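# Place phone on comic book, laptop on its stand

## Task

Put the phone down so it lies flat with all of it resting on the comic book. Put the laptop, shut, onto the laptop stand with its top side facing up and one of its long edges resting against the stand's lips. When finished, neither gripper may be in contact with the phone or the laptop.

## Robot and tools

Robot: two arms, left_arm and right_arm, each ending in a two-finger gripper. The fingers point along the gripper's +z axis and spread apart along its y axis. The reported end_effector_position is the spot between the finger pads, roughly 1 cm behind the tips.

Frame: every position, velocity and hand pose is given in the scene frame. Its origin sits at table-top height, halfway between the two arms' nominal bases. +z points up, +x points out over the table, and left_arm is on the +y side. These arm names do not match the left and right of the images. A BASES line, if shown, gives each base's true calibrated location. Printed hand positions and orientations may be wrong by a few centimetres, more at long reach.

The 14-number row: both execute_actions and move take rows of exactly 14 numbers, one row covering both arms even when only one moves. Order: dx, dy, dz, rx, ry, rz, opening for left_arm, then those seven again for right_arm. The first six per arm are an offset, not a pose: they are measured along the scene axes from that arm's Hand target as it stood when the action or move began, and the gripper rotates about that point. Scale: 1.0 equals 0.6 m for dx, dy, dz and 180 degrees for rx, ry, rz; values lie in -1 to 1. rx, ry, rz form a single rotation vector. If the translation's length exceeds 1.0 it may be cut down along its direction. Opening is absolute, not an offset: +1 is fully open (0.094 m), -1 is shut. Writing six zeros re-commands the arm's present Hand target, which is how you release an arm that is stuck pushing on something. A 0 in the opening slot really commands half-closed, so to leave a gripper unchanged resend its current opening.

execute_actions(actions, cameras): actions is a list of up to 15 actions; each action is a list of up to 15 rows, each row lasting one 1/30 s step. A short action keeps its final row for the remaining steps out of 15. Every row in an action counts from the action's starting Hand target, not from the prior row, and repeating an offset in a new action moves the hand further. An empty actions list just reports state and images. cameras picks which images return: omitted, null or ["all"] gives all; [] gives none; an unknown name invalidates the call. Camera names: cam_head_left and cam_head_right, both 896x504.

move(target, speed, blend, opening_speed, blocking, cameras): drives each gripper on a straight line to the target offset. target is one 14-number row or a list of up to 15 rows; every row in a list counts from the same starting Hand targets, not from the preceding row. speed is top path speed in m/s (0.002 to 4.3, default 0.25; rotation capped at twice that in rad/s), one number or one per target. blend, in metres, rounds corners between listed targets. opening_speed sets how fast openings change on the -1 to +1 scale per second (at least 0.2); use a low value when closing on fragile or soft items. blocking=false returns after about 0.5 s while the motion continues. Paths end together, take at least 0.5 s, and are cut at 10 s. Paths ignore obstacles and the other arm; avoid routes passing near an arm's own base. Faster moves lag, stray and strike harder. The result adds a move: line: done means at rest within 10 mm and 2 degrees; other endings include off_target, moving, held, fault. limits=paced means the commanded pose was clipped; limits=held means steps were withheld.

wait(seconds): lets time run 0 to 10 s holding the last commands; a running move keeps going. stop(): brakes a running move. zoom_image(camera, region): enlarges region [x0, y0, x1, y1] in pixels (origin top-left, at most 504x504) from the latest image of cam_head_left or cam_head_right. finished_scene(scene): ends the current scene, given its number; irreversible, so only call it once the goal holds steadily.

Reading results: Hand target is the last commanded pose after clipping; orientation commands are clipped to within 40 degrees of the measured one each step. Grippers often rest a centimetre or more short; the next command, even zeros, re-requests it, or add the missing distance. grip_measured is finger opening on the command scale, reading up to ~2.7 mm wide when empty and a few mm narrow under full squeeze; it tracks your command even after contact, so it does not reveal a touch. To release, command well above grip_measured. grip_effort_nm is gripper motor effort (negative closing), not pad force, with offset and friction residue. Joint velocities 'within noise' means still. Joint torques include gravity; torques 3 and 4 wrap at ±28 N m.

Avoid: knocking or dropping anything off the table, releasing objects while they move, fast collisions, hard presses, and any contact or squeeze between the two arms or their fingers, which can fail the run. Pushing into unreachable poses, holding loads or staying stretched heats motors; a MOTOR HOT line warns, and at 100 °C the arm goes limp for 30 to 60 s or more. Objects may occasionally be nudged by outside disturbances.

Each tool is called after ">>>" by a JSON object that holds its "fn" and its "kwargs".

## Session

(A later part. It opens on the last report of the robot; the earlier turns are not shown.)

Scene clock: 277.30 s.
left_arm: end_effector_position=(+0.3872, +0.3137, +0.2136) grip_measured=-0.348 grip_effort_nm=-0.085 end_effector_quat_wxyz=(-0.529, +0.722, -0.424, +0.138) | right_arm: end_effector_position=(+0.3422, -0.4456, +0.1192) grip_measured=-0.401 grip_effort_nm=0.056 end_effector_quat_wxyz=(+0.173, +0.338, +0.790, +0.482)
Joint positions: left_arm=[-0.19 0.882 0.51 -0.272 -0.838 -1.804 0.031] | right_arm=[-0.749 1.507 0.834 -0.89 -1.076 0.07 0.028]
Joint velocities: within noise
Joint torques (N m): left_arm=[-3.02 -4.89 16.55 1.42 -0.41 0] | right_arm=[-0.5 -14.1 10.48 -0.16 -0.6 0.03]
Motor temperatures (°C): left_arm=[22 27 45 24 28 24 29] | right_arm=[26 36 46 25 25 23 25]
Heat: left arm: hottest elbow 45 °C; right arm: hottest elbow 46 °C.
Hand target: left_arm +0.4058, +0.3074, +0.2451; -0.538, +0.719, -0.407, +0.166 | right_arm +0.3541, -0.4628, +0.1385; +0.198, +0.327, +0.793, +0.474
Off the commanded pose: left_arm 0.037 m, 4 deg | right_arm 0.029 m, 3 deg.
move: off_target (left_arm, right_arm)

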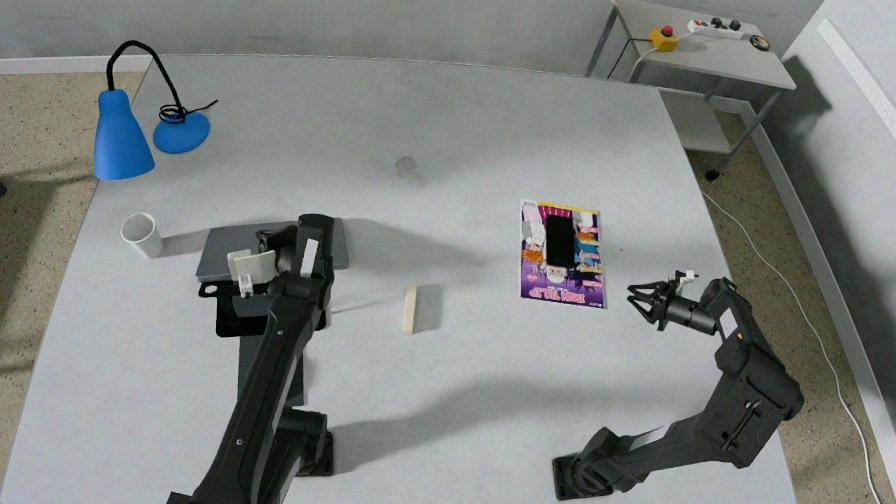

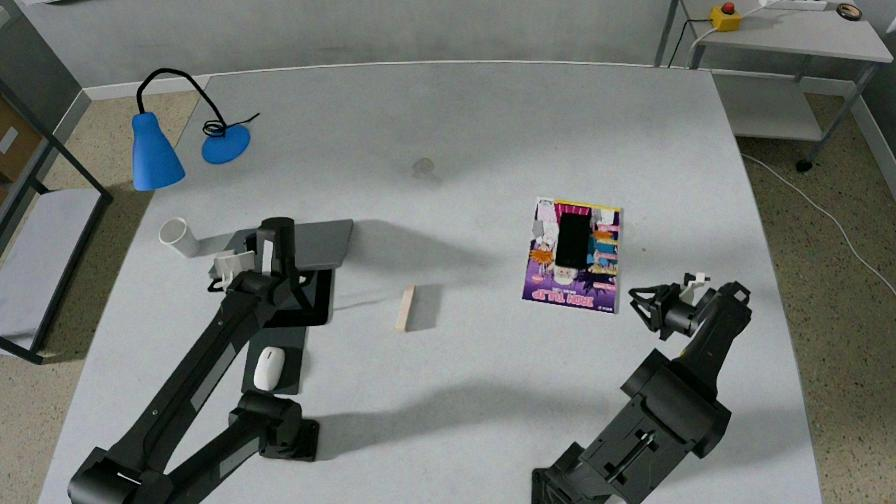

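>>> {"fn": "move", "kwargs": {"target": [[0.0,0,0.1,0,0,0,-0.35,0,0,0,0,0,0,-0.4],[-0.25,-0.2,0.25,0,0,0,-0.35,0,0,0,0,0,0,-0.4]], "speed": 0.12}}

>>> {"fn": "zoom_image", "kwargs": {"camera": "cam_head_left", "region": [180, 200, 360, 350]}}

>>> {"fn": "zoom_image", "kwargs": {"camera": "cam_head_right", "region": [180, 200, 360, 350]}}

Scene clock: 285.50 s.
left_arm: end_effector_position=(+0.2590, +0.1908, +0.3813) grip_measured=-0.348 grip_effort_nm=-0.085 end_effector_quat_wxyz=(+0.597, -0.569, +0.489, -0.283) | right_arm: end_effector_position=(+0.3422, -0.4456, +0.1192) grip_measured=-0.401 grip_effort_nm=0.056 end_effector_quat_wxyz=(+0.173, +0.338, +0.790, +0.482)
Joint positions: left_arm=[-1.057 0.485 0.721 -1.038 -1.394 -2.098 0.031] | right_arm=[-0.749 1.507 0.834 -0.89 -1.076 0.07 0.028]
Joint velocities: within noise
Joint torques (N m): left_arm=[-2.96 -1.55 12.89 1.66 -0.62 0] | right_arm=[-0.38 -14.1 10.48 -0.14 -0.6 0.02]
Motor temperatures (°C): left_arm=[22 27 46 24 28 24 29] | right_arm=[26 36 46 25 25 23 25]
Heat: left arm: hottest elbow 46 °C; right arm: hottest elbow 46 °C.
Hand target: left_arm +0.2559, +0.1874, +0.3951; +0.538, -0.719, +0.407, -0.166 | right_arm +0.3541, -0.4628, +0.1385; +0.198, +0.327, +0.793, +0.474
Off the commanded pose: left_arm 0.015 m, 25 deg | right_arm 0.029 m, 3 deg.
joint sent to its limit (left arm) — joint 6 (wrist roll), lower limit. The joint targets are off in orientation, not in position.
move: off_target (left_arm, right_arm)

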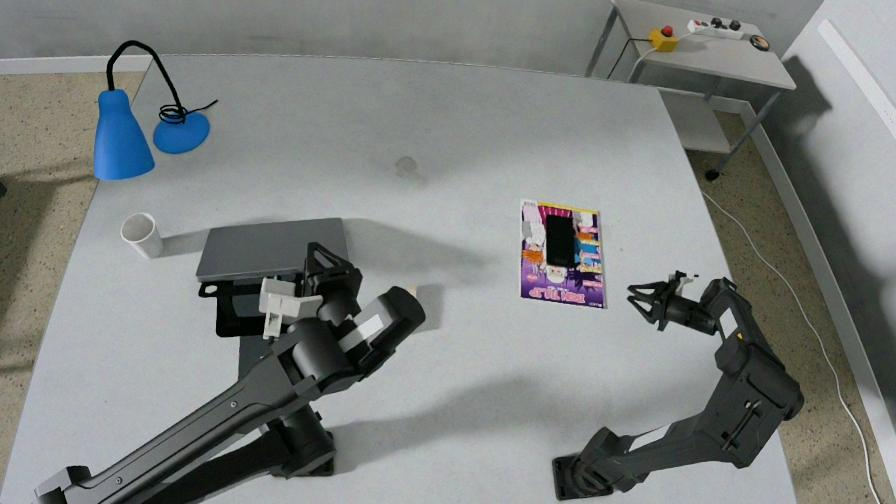

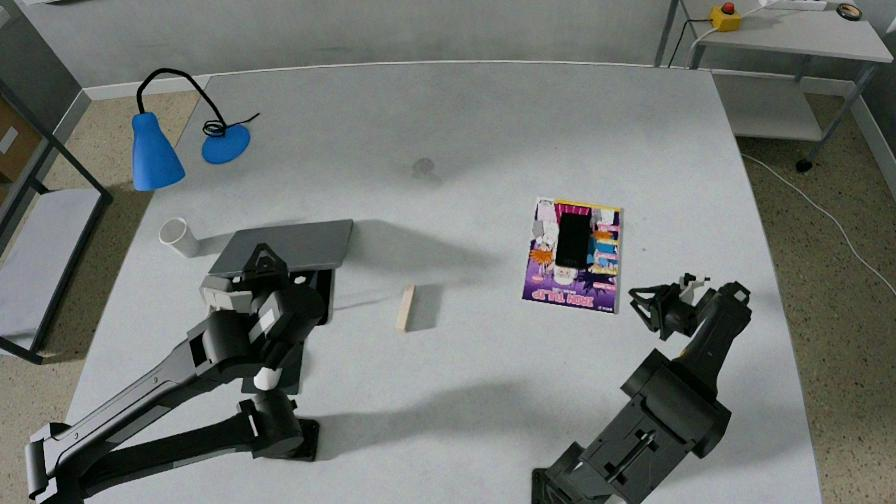

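Scaled by 2.800.

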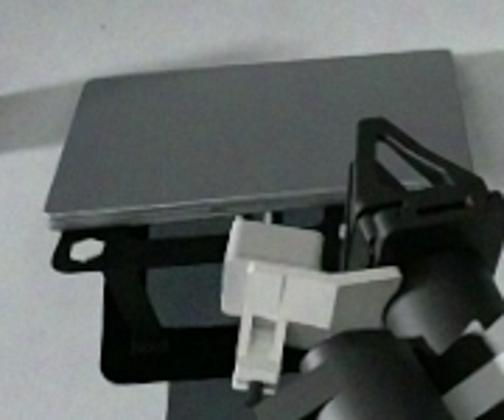

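Scaled by 2.800.

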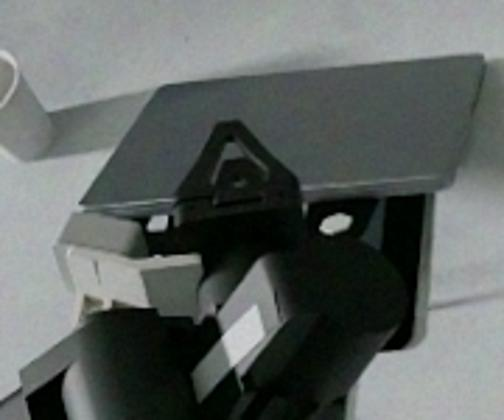

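>>> {"fn": "move", "kwargs": {"target": [-0.06,-0.2,-0.03,0,0,-0.2,-0.35,0,0,0,0,0,0,-0.4], "speed": 0.25}}

>>> {"fn": "zoom_image", "kwargs": {"camera": "cam_head_left", "region": [180, 200, 360, 350]}}

>>> {"fn": "zoom_image", "kwargs": {"camera": "cam_head_right", "region": [180, 200, 360, 350]}}

Scene clock: 289.87 s.
left_arm: end_effector_position=(+0.2227, +0.0753, +0.3483) grip_measured=-0.348 grip_effort_nm=-0.081 end_effector_quat_wxyz=(+0.474, -0.449, +0.658, -0.374) | right_arm: end_effector_position=(+0.3422, -0.4456, +0.1192) grip_measured=-0.401 grip_effort_nm=0.061 end_effector_quat_wxyz=(+0.173, +0.338, +0.790, +0.482)
Joint positions: left_arm=[-1.426 0.549 0.721 -1.037 -1.207 -2.098 0.031] | right_arm=[-0.749 1.507 0.834 -0.89 -1.076 0.07 0.028]
Joint velocities: within noise
Joint torques (N m): left_arm=[-2.61 0.15 16.79 1.31 -0.4 -0.05] | right_arm=[-0.38 -14.1 10.45 -0.16 -0.59 0.02]
Motor temperatures (°C): left_arm=[22 27 46 24 28 24 28] | right_arm=[26 36 46 25 25 23 25]
Heat: left arm: hottest elbow 46 °C; right arm: hottest elbow 46 °C.
Hand target: left_arm +0.2199, +0.0674, +0.3771; +0.460, -0.559, +0.609, -0.324 | right_arm +0.3541, -0.4628, +0.1385; +0.198, +0.327, +0.793, +0.474
Off the commanded pose: left_arm 0.030 m, 15 deg | right_arm 0.029 m, 3 deg.
joint sent to its limit (left arm) — joint 6 (wrist roll), lower limit. The joint targets are off in orientation, not in position.
move: off_target (left_arm, right_arm)

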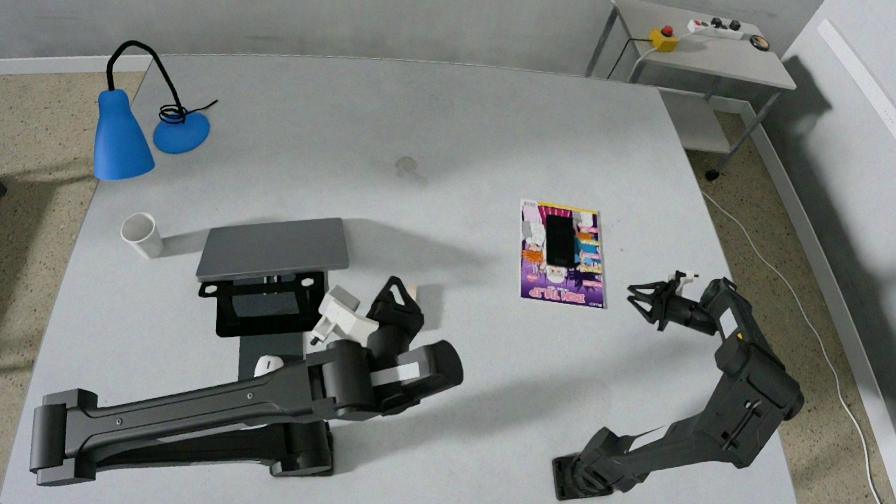

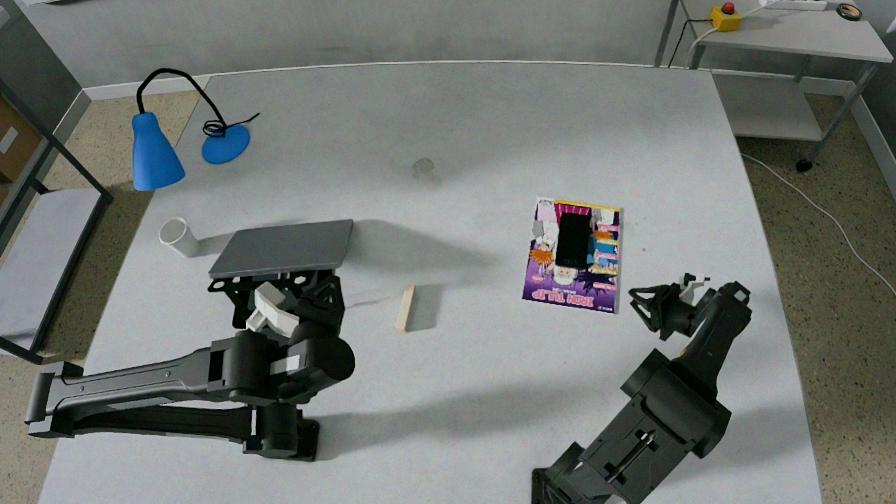

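Scaled by 2.800.

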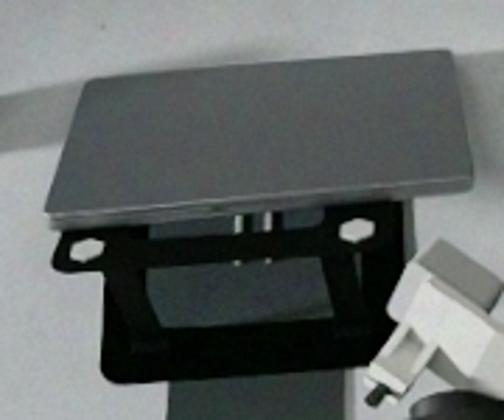

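Scaled by 2.800.

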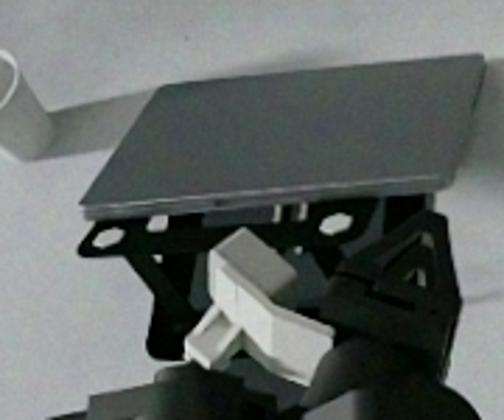

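>>> {"fn": "zoom_image", "kwargs": {"camera": "cam_head_left", "region": [190, 210, 280, 310]}}

>>> {"fn": "zoom_image", "kwargs": {"camera": "cam_head_left", "region": [270, 210, 360, 310]}}

>>> {"fn": "zoom_image", "kwargs": {"camera": "cam_head_right", "region": [200, 210, 290, 310]}}

>>> {"fn": "zoom_image", "kwargs": {"camera": "cam_head_right", "region": [280, 210, 370, 310]}}

Scaled by 5.040.

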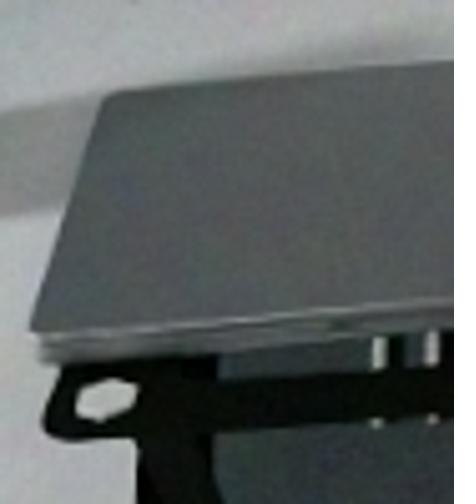

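Scaled by 5.040.

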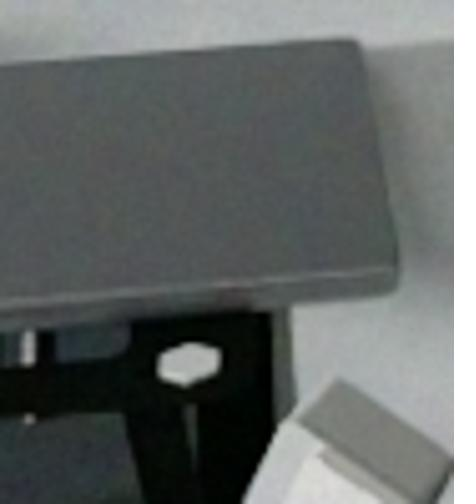

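Scaled by 5.040.

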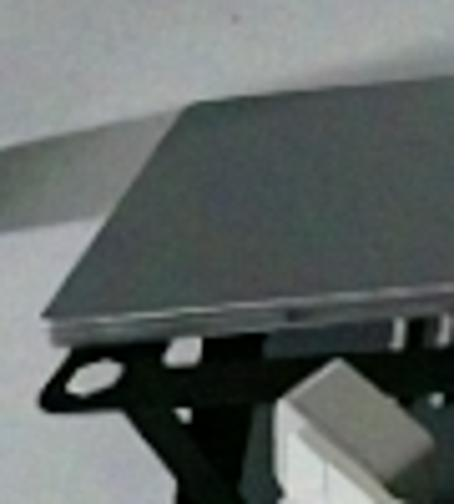

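Scaled by 5.040.

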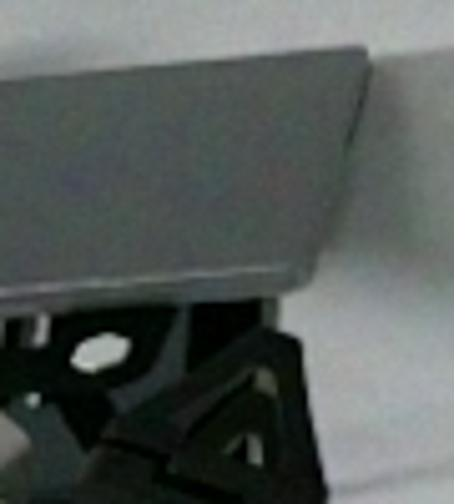

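>>> {"fn": "move", "kwargs": {"target": [[0.2,0.3,0.03,0.135,0.134,-0.15,-0.35,0,0,0,0,0,0,-0.4],[0.35,0.44,0,0.270,0.268,-0.305,0,0,0,0,0,0,0,-0.4]], "speed": 0.25}}

Scene clock: 412.17 s.
left_arm: end_effector_position=(+0.4196, +0.3228, +0.3474) grip_measured=-0.003 grip_effort_nm=0.129 end_effector_quat_wxyz=(+0.146, -0.084, +0.986, +0.007) | right_arm: end_effector_position=(+0.3422, -0.4456, +0.1192) grip_measured=-0.401 grip_effort_nm=0.056 end_effector_quat_wxyz=(+0.173, +0.338, +0.790, +0.482)
Joint positions: left_arm=[0.185 1.209 1.404 -1.472 0.023 0.042 0.047] | right_arm=[-0.749 1.507 0.834 -0.89 -1.076 0.07 0.028]
Joint velocities: within noise
Joint torques (N m): left_arm=[-0.91 -9.47 17.09 0.64 -0.03 0.08] | right_arm=[-0.38 -14.15 10.5 -0.13 -0.6 0.02]
Motor temperatures (°C): left_arm=[22 26 48 24 27 24 28] | right_arm=[26 36 47 25 25 23 25]
Heat: left arm: hottest elbow 48 °C; right arm: hottest elbow 47 °C.
Hand target: left_arm +0.4299, +0.3315, +0.3771; +0.174, -0.085, +0.981, +0.013 | right_arm +0.3541, -0.4628, +0.1385; +0.198, +0.327, +0.793, +0.474
Off the commanded pose: left_arm 0.033 m, 3 deg | right_arm 0.029 m, 3 deg.
move: off_target (left_arm, right_arm); target 2's new opening was sent with left_arm's hand 0.033 m and 3 deg from that target

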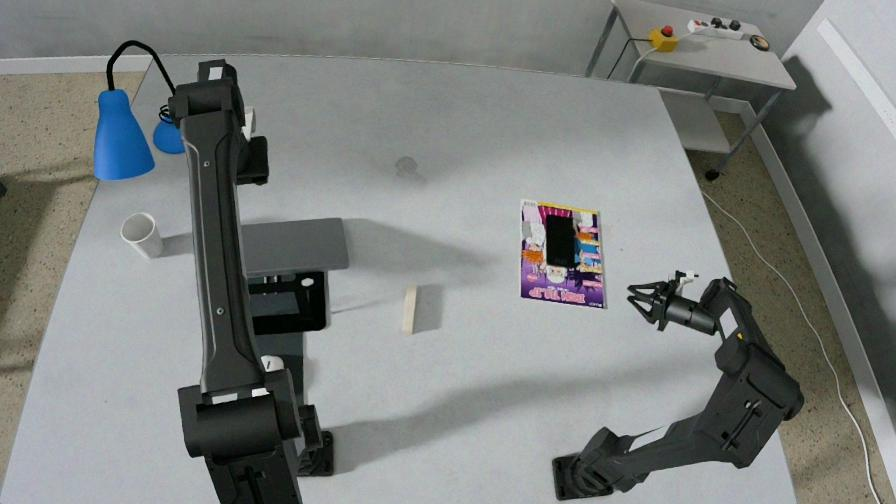

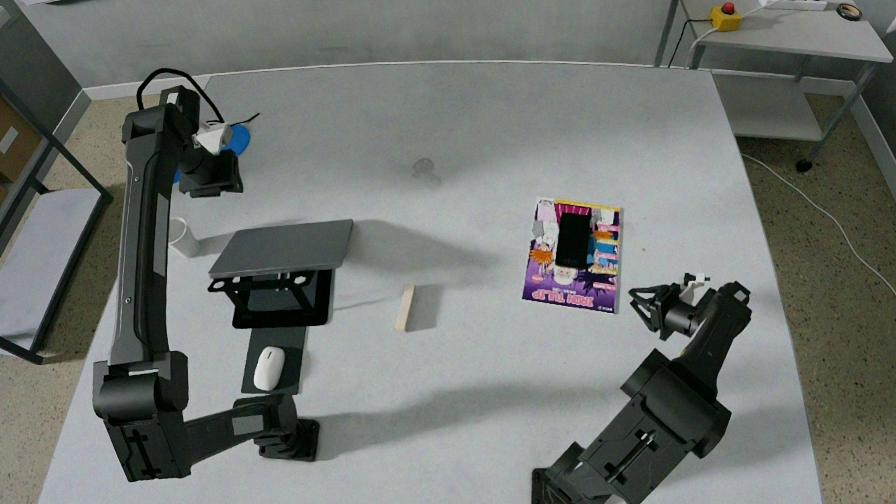

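>>> {"fn": "zoom_image", "kwargs": {"camera": "cam_head_right", "region": [195, 205, 365, 335]}}

Scaled by 2.965.

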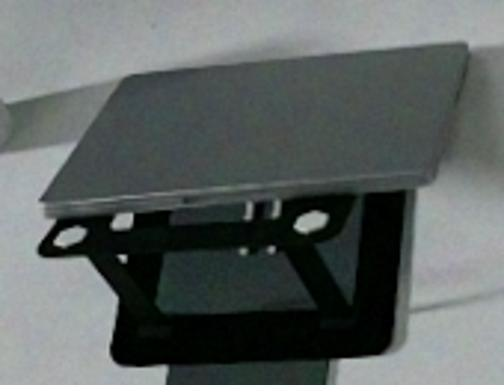

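>>> {"fn": "move", "kwargs": {"target": [0.29,0.02,-0.17,0,0,0,0,0,0,0,0,0,0,-0.4], "speed": 0.25}}

>>> {"fn": "zoom_image", "kwargs": {"camera": "cam_head_right", "region": [195, 165, 365, 295]}}

>>> {"fn": "zoom_image", "kwargs": {"camera": "cam_head_left", "region": [190, 165, 360, 295]}}

Scene clock: 418.07 s.
left_arm: end_effector_position=(+0.5798, +0.3457, +0.2435) grip_measured=-0.002 grip_effort_nm=0.129 end_effector_quat_wxyz=(+0.135, -0.087, +0.987, +0.010) | right_arm: end_effector_position=(+0.3422, -0.4456, +0.1192) grip_measured=-0.401 grip_effort_nm=0.061 end_effector_quat_wxyz=(+0.173, +0.338, +0.790, +0.482)
Joint positions: left_arm=[0.16 1.629 1.566 -1.237 0.008 0.012 0.047] | right_arm=[-0.749 1.507 0.834 -0.89 -1.076 0.07 0.028]
Joint velocities: within noise
Joint torques (N m): left_arm=[-2.49 -16.97 17.29 1.26 -0.16 -0.1] | right_arm=[-0.5 -14.15 10.48 -0.16 -0.59 0.03]
Motor temperatures (°C): left_arm=[22 26 50 24 27 24 27] | right_arm=[26 36 47 25 25 23 25]
Heat: left arm: hottest elbow 50 °C; right arm: hottest elbow 47 °C.
Hand target: left_arm +0.6038, +0.3435, +0.2753; +0.174, -0.085, +0.981, +0.014 | right_arm +0.3541, -0.4628, +0.1385; +0.198, +0.327, +0.793, +0.474
Off the commanded pose: left_arm 0.040 m, 5 deg | right_arm 0.029 m, 3 deg.
move: off_target (left_arm, right_arm)

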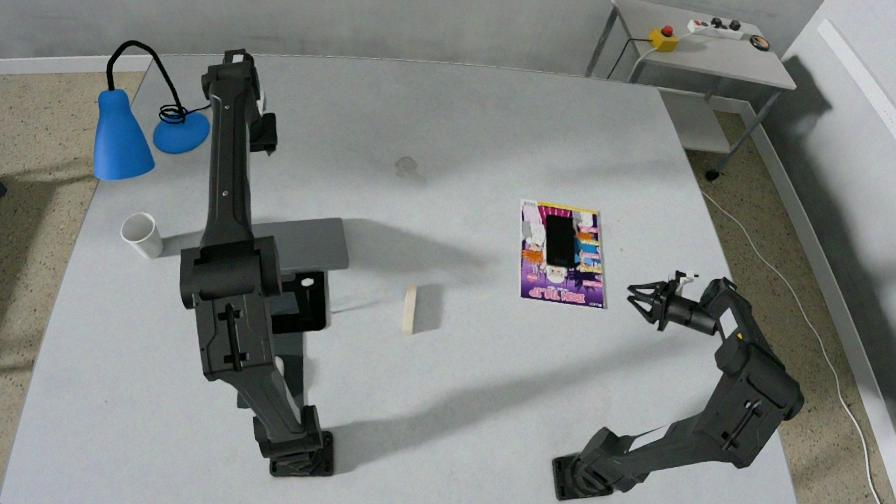

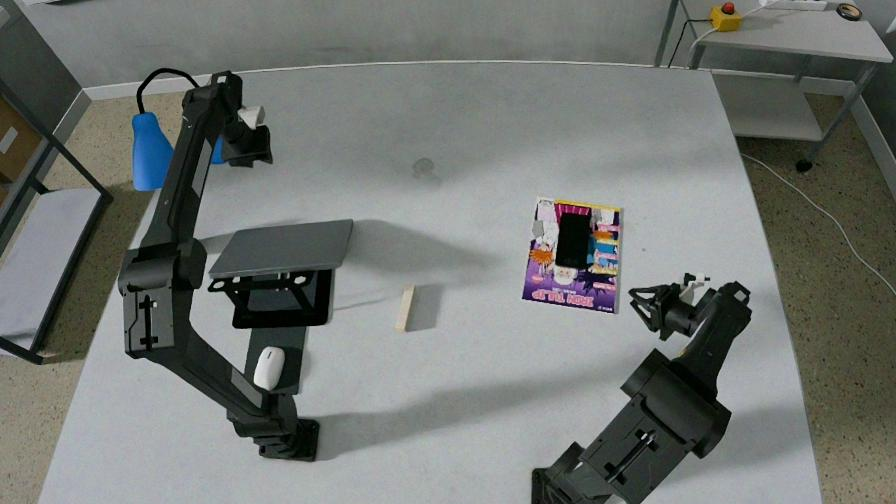

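Scaled by 2.965.

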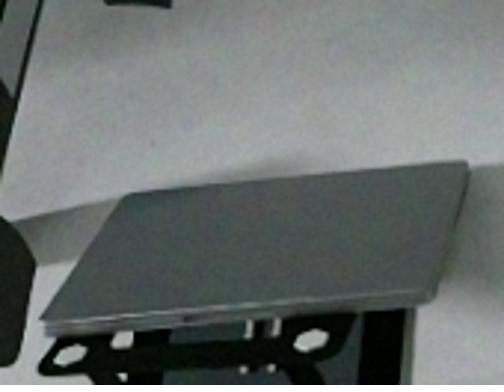

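Scaled by 2.965.

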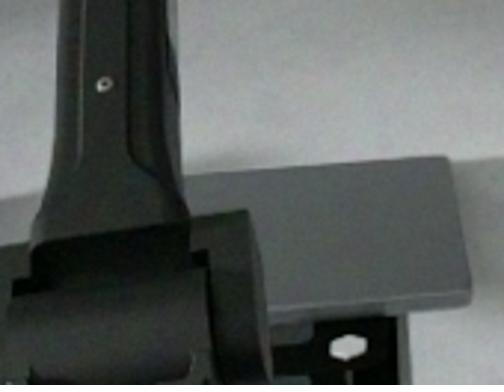

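>>> {"fn": "zoom_image", "kwargs": {"camera": "cam_head_right", "region": [200, 80, 320, 200]}}

>>> {"fn": "zoom_image", "kwargs": {"camera": "cam_head_left", "region": [190, 80, 310, 200]}}

Scaled by 4.200.

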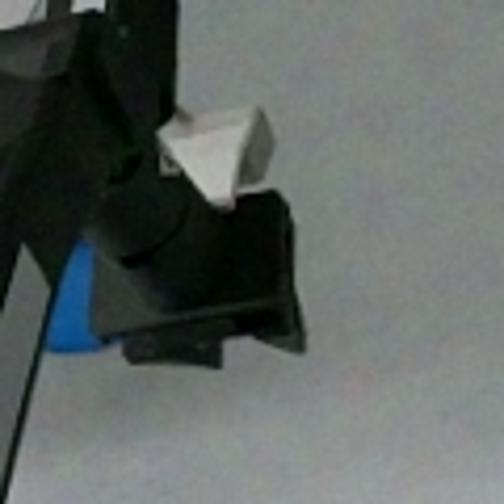

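Scaled by 4.200.

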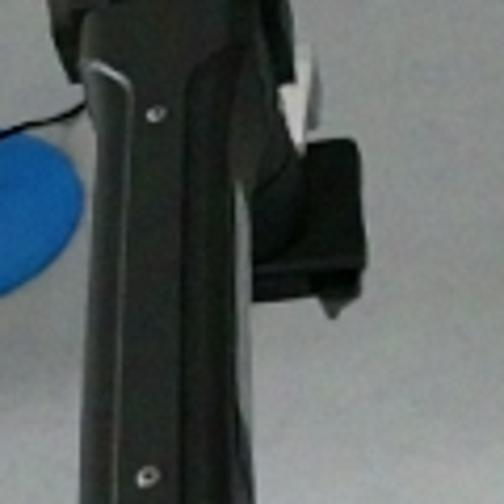

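>>> {"fn": "move", "kwargs": {"target": [0.01,-0.055,-0.29,0,0,0,0,0,0,0,0,0,0,-0.4], "speed": 0.2}}

>>> {"fn": "zoom_image", "kwargs": {"camera": "cam_head_right", "region": [195, 145, 365, 275]}}

>>> {"fn": "zoom_image", "kwargs": {"camera": "cam_head_left", "region": [190, 145, 360, 275]}}

Scene clock: 431.03 s.
left_arm: end_effector_position=(+0.6067, +0.3166, +0.1020) grip_measured=-0.002 grip_effort_nm=0.129 end_effector_quat_wxyz=(+0.168, -0.086, +0.982, +0.014) | right_arm: end_effector_position=(+0.3422, -0.4456, +0.1192) grip_measured=-0.401 grip_effort_nm=0.061 end_effector_quat_wxyz=(+0.173, +0.338, +0.790, +0.482)
Joint positions: left_arm=[0.095 1.738 1.31 -0.804 -0.015 -0.048 0.047] | right_arm=[-0.749 1.507 0.834 -0.89 -1.076 0.07 0.028]
Joint velocities: within noise
Joint torques (N m): left_arm=[-3.02 -17.85 9.55 1.42 -0.11 -0.09] | right_arm=[-0.32 -14.21 10.47 -0.17 -0.6 0.02]
Motor temperatures (°C): left_arm=[22 27 52 24 27 24 27] | right_arm=[26 36 48 25 25 23 25]
Heat: left arm: hottest elbow 52 °C; right arm: hottest elbow 48 °C.
Hand target: left_arm +0.6098, +0.3102, +0.1011; +0.174, -0.085, +0.981, +0.013 | right_arm +0.3541, -0.4628, +0.1385; +0.198, +0.327, +0.793, +0.474
Off the commanded pose: left_arm 0.007 m, 1 deg | right_arm 0.029 m, 3 deg.
move: off_target (right_arm)

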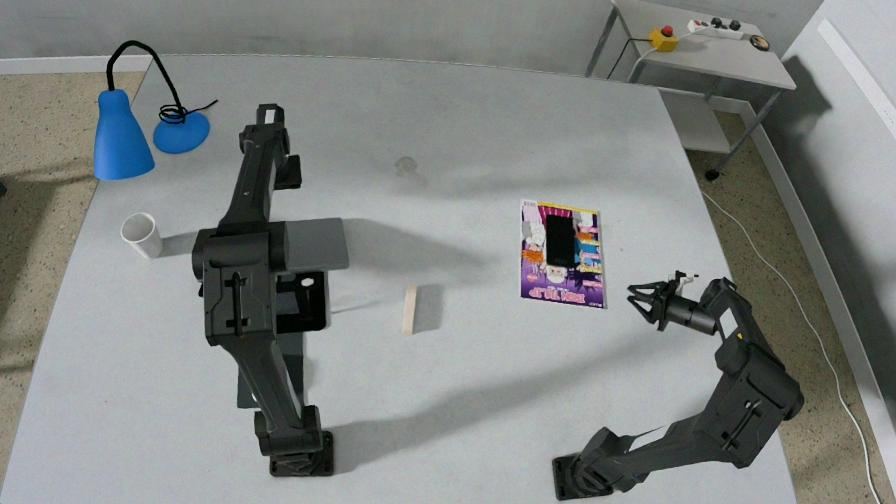

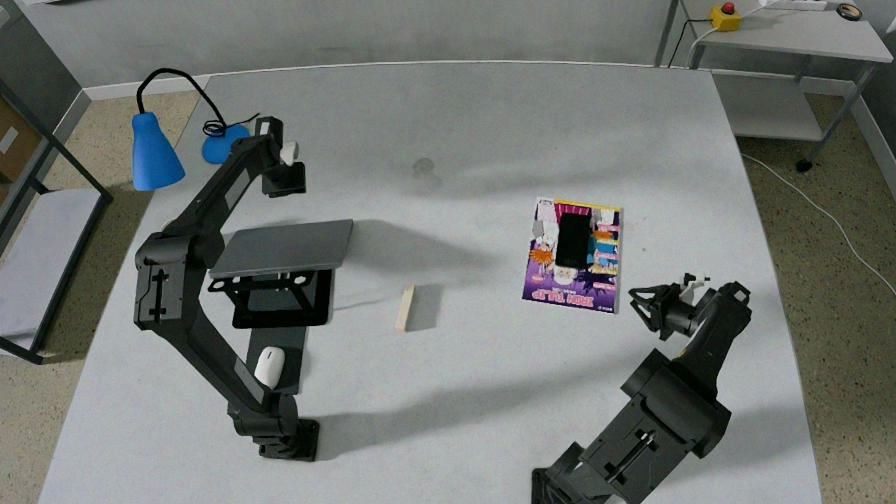

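Scaled by 2.965.

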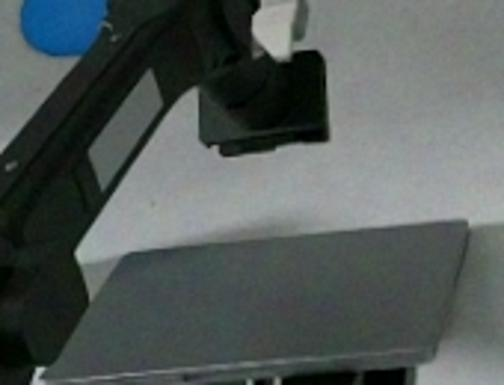

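Scaled by 2.965.

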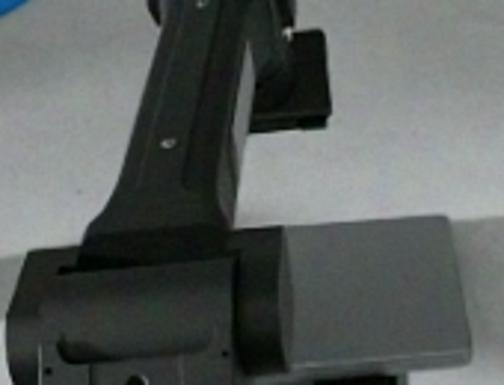

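>>> {"fn": "move", "kwargs": {"target": [[0,-0.042,-0.03,0,0,0,0,0,0,0,0,0,0,-0.4],[-0.075,-0.05,-0.045,0,0,0,0,0,0,0,0,0,0,-0.4]], "speed": 0.1}}

>>> {"fn": "zoom_image", "kwargs": {"camera": "cam_head_right", "region": [195, 165, 365, 295]}}

>>> {"fn": "zoom_image", "kwargs": {"camera": "cam_head_left", "region": [190, 165, 360, 295]}}

Scene clock: 438.53 s.
left_arm: end_effector_position=(+0.5634, +0.2849, +0.0649) grip_measured=-0.002 grip_effort_nm=0.125 end_effector_quat_wxyz=(+0.159, -0.085, +0.984, +0.014) | right_arm: end_effector_position=(+0.3422, -0.4456, +0.1192) grip_measured=-0.401 grip_effort_nm=0.056 end_effector_quat_wxyz=(+0.173, +0.338, +0.790, +0.482)
Joint positions: left_arm=[0.041 1.684 1.131 -0.698 -0.032 -0.097 0.047] | right_arm=[-0.749 1.507 0.834 -0.89 -1.076 0.07 0.028]
Joint velocities: within noise
Joint torques (N m): left_arm=[-2.9 -18.14 8.47 1.24 -0.15 -0.07] | right_arm=[-0.38 -14.15 10.48 -0.14 -0.6 0.03]
Motor temperatures (°C): left_arm=[22 28 50 24 27 24 27] | right_arm=[26 36 48 25 25 23 25]
Heat: left arm: hottest elbow 50 °C; right arm: hottest elbow 48 °C.
Hand target: left_arm +0.5647, +0.2804, +0.0741; +0.174, -0.085, +0.981, +0.013 | right_arm +0.3541, -0.4628, +0.1385; +0.198, +0.327, +0.793, +0.474
Off the commanded pose: left_arm 0.010 m, 2 deg | right_arm 0.029 m, 3 deg.
move: off_target (right_arm)

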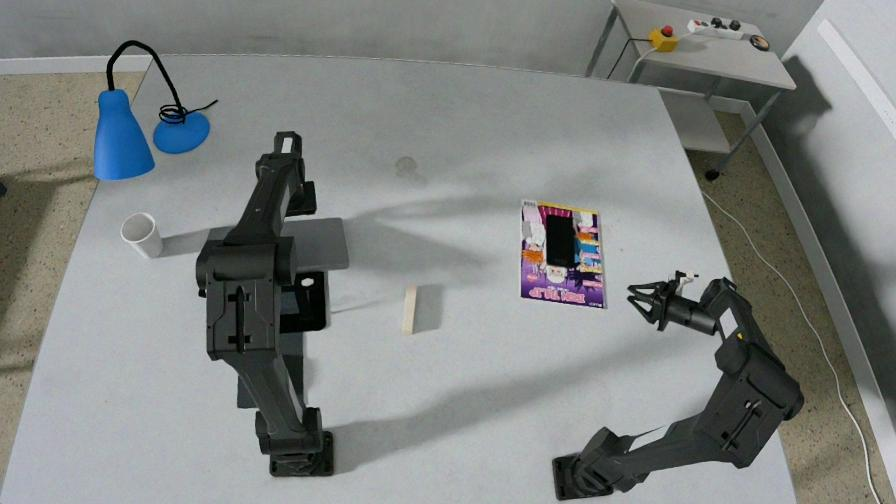

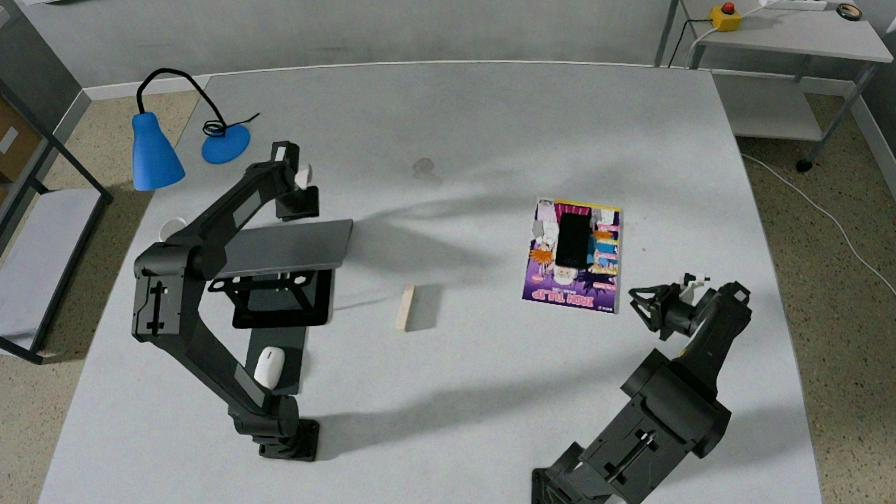

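Scaled by 2.965.

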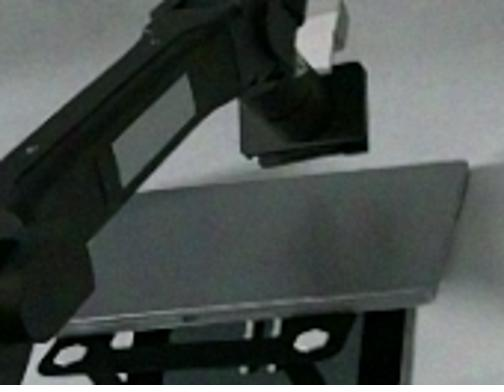

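Scaled by 2.965.

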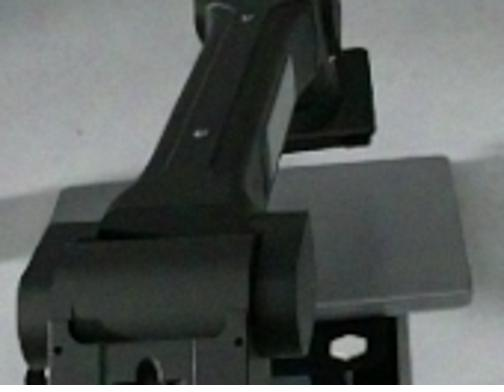

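>>> {"fn": "move", "kwargs": {"target": [-0.042,-0.007,-0.01,0,0,0,0,0,0,0,0,0,0,-0.4], "speed": 0.06}}

>>> {"fn": "zoom_image", "kwargs": {"camera": "cam_head_right", "region": [195, 165, 365, 295]}}

>>> {"fn": "zoom_image", "kwargs": {"camera": "cam_head_left", "region": [190, 165, 360, 295]}}

Scene clock: 442.50 s.
left_arm: end_effector_position=(+0.5380, +0.2829, +0.0578) grip_measured=-0.002 grip_effort_nm=0.129 end_effector_quat_wxyz=(+0.158, -0.087, +0.984, +0.014) | right_arm: end_effector_position=(+0.3422, -0.4456, +0.1192) grip_measured=-0.401 grip_effort_nm=0.056 end_effector_quat_wxyz=(+0.173, +0.338, +0.790, +0.482)
Joint positions: left_arm=[0.04 1.638 1.049 -0.666 -0.034 -0.102 0.047] | right_arm=[-0.749 1.507 0.834 -0.89 -1.076 0.07 0.028]
Joint velocities: within noise
Joint torques (N m): left_arm=[-2.26 -17.26 8.03 1.4 -0.12 -0.08] | right_arm=[-0.38 -14.21 10.48 -0.14 -0.59 0.02]
Motor temperatures (°C): left_arm=[22 28 49 24 27 24 27] | right_arm=[26 36 48 25 25 23 25]
Heat: left arm: hottest elbow 49 °C; right arm: hottest elbow 48 °C.
Hand target: left_arm +0.5396, +0.2762, +0.0680; +0.174, -0.085, +0.981, +0.013 | right_arm +0.3541, -0.4628, +0.1385; +0.198, +0.327, +0.793, +0.474
Off the commanded pose: left_arm 0.012 m, 2 deg | right_arm 0.029 m, 3 deg.
move: off_target (left_arm, right_arm)

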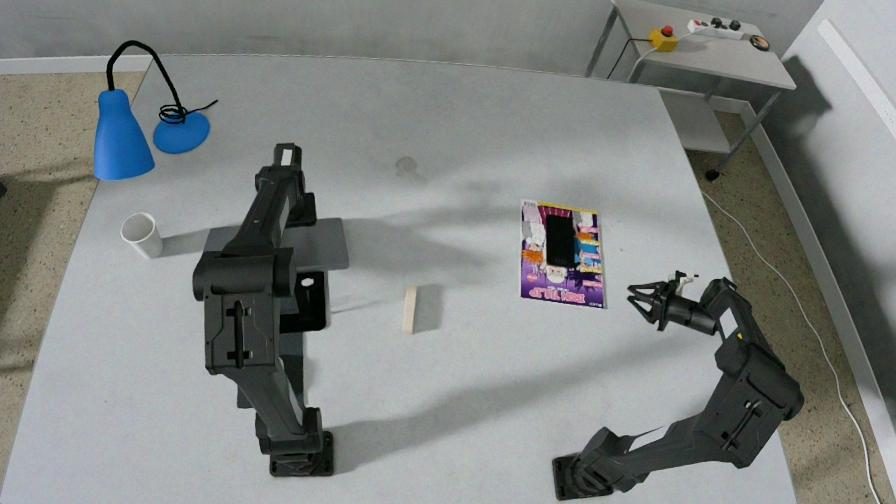

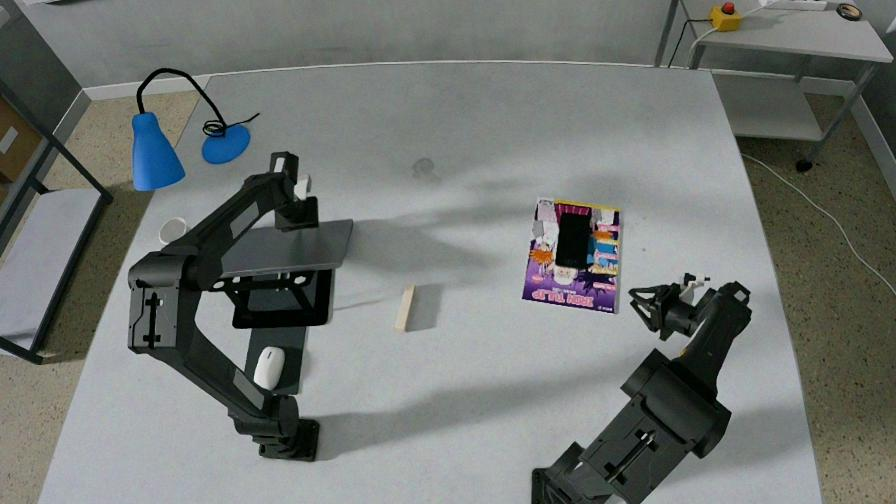

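Scaled by 2.965.

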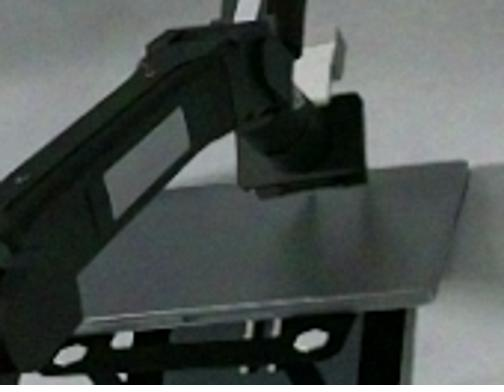

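Scaled by 2.965.

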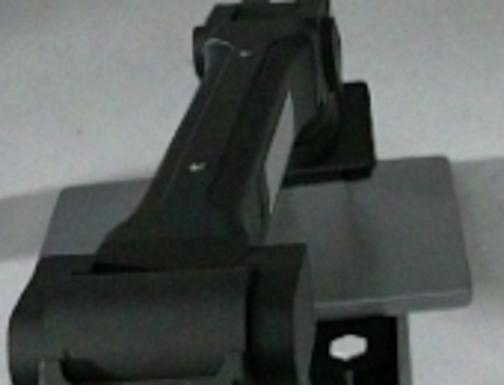

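>>> {"fn": "move", "kwargs": {"target": [-0.035,-0.005,0.0,0,0,0,0,0,0,0,0,0,0,-0.4], "speed": 0.06}}

>>> {"fn": "zoom_image", "kwargs": {"camera": "cam_head_right", "region": [195, 165, 365, 295]}}

>>> {"fn": "zoom_image", "kwargs": {"camera": "cam_head_left", "region": [190, 165, 360, 295]}}

Scene clock: 449.70 s.
left_arm: end_effector_position=(+0.5211, +0.2802, +0.0636) grip_measured=-0.002 grip_effort_nm=0.125 end_effector_quat_wxyz=(+0.166, -0.086, +0.982, +0.015) | right_arm: end_effector_position=(+0.3422, -0.4456, +0.1192) grip_measured=-0.401 grip_effort_nm=0.061 end_effector_quat_wxyz=(+0.173, +0.338, +0.790, +0.482)
Joint positions: left_arm=[0.036 1.582 0.993 -0.648 -0.036 -0.104 0.047] | right_arm=[-0.749 1.507 0.834 -0.89 -1.076 0.07 0.028]
Joint velocities: within noise
Joint torques (N m): left_arm=[-2.78 -15.74 7.82 1.35 -0.14 -0.13] | right_arm=[-0.38 -14.15 10.47 -0.14 -0.6 0.02]
Motor temperatures (°C): left_arm=[22 28 47 24 27 24 27] | right_arm=[26 36 48 25 25 23 25]
Heat: left arm: hottest elbow 47 °C; right arm: hottest elbow 48 °C.
Hand target: left_arm +0.5186, +0.2732, +0.0680; +0.173, -0.085, +0.981, +0.013 | right_arm +0.3541, -0.4628, +0.1385; +0.198, +0.327, +0.793, +0.474
Off the commanded pose: left_arm 0.009 m, 1 deg | right_arm 0.029 m, 3 deg.
move: off_target (right_arm)

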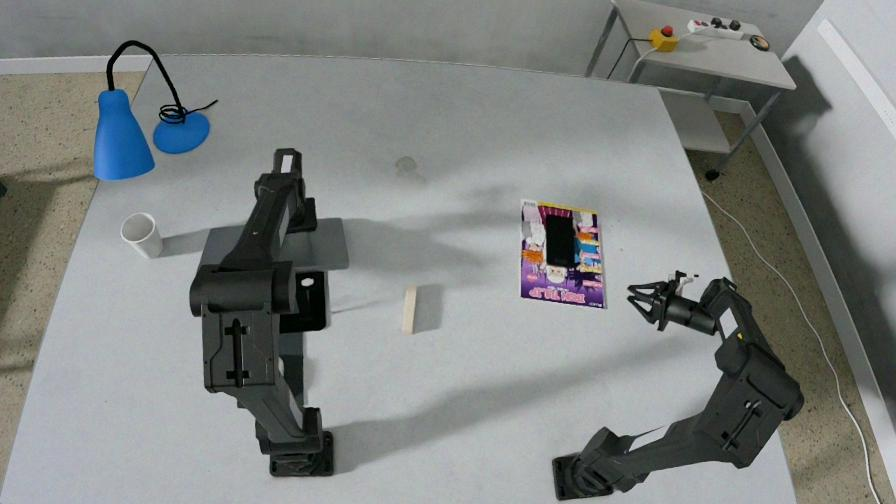

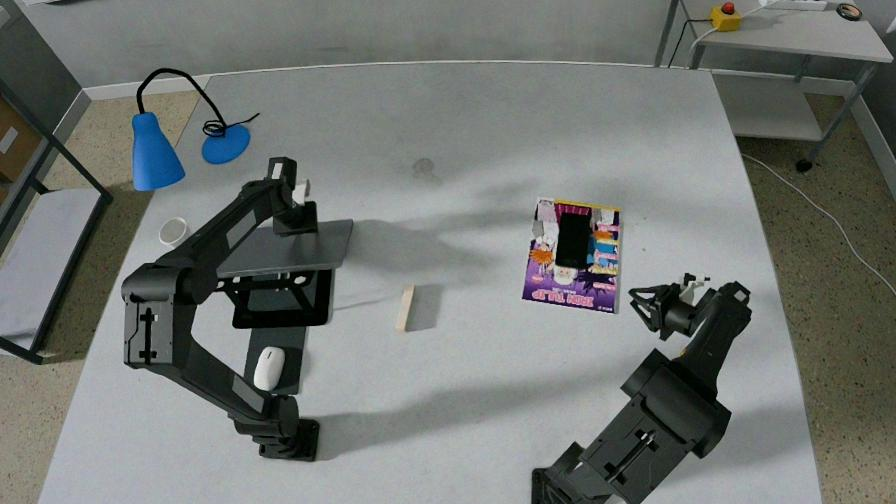

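Scaled by 2.965.

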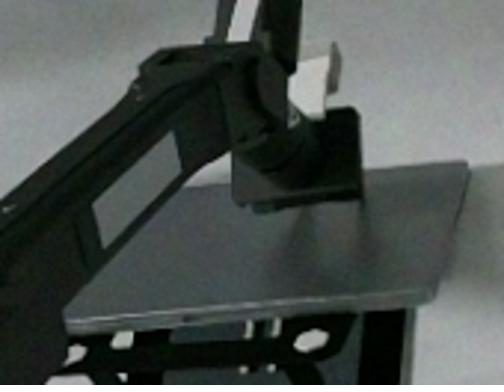

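Scaled by 2.965.

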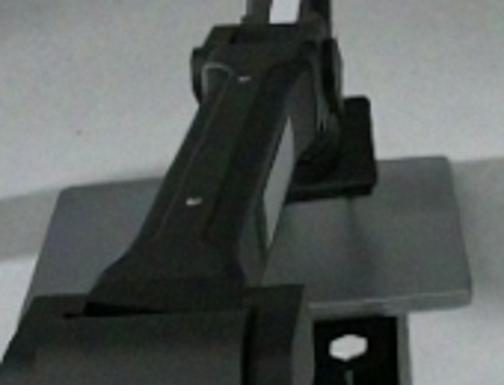

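>>> {"fn": "move", "kwargs": {"target": [-0.035,-0.005,0.0,0,0,0,0,0,0,0,0,0,0,-0.4], "speed": 0.06, "cameras": ["cam_head_right"]}}

>>> {"fn": "zoom_image", "kwargs": {"camera": "cam_head_right", "region": [195, 165, 365, 295]}}

Scene clock: 452.57 s.
left_arm: end_effector_position=(+0.5062, +0.2775, +0.0711) grip_measured=-0.002 grip_effort_nm=0.129 end_effector_quat_wxyz=(+0.178, -0.085, +0.980, +0.015) | right_arm: end_effector_position=(+0.3422, -0.4456, +0.1192) grip_measured=-0.401 grip_effort_nm=0.061 end_effector_quat_wxyz=(+0.173, +0.338, +0.790, +0.482)
Joint positions: left_arm=[0.031 1.525 0.941 -0.63 -0.039 -0.105 0.047] | right_arm=[-0.749 1.507 0.834 -0.89 -1.076 0.07 0.028]
Joint velocities: within noise
Joint torques (N m): left_arm=[-2.14 -14.68 7.28 0.85 -0.07 -0.1] | right_arm=[-0.44 -14.15 10.45 -0.17 -0.59 0.02]
Motor temperatures (°C): left_arm=[22 28 47 24 27 24 27] | right_arm=[26 36 48 25 25 23 25]
Heat: left arm: hottest elbow 47 °C; right arm: hottest elbow 48 °C.
Hand target: left_arm +0.4976, +0.2701, +0.0680; +0.174, -0.085, +0.981, +0.013 | right_arm +0.3541, -0.4628, +0.1385; +0.198, +0.327, +0.793, +0.474
Off the commanded pose: left_arm 0.012 m, 1 deg | right_arm 0.029 m, 3 deg.
move: off_target (left_arm, right_arm)
Images, in order (width x height): cam_head_right 896x504.

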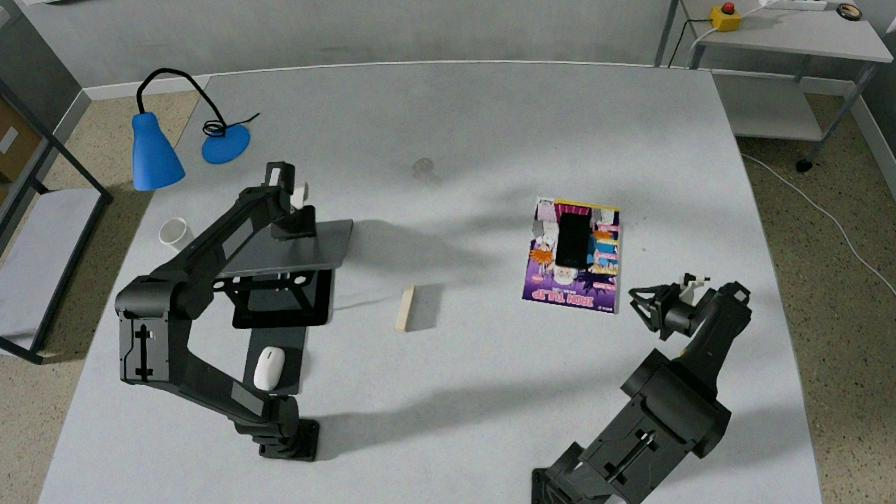

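Scaled by 2.965.

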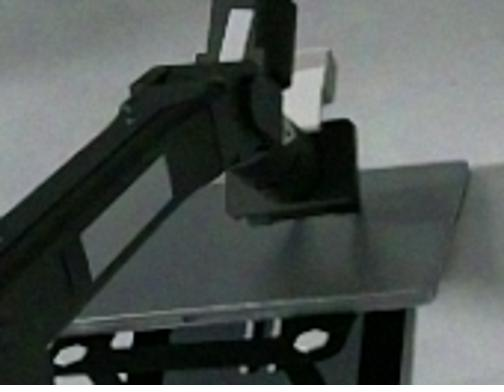

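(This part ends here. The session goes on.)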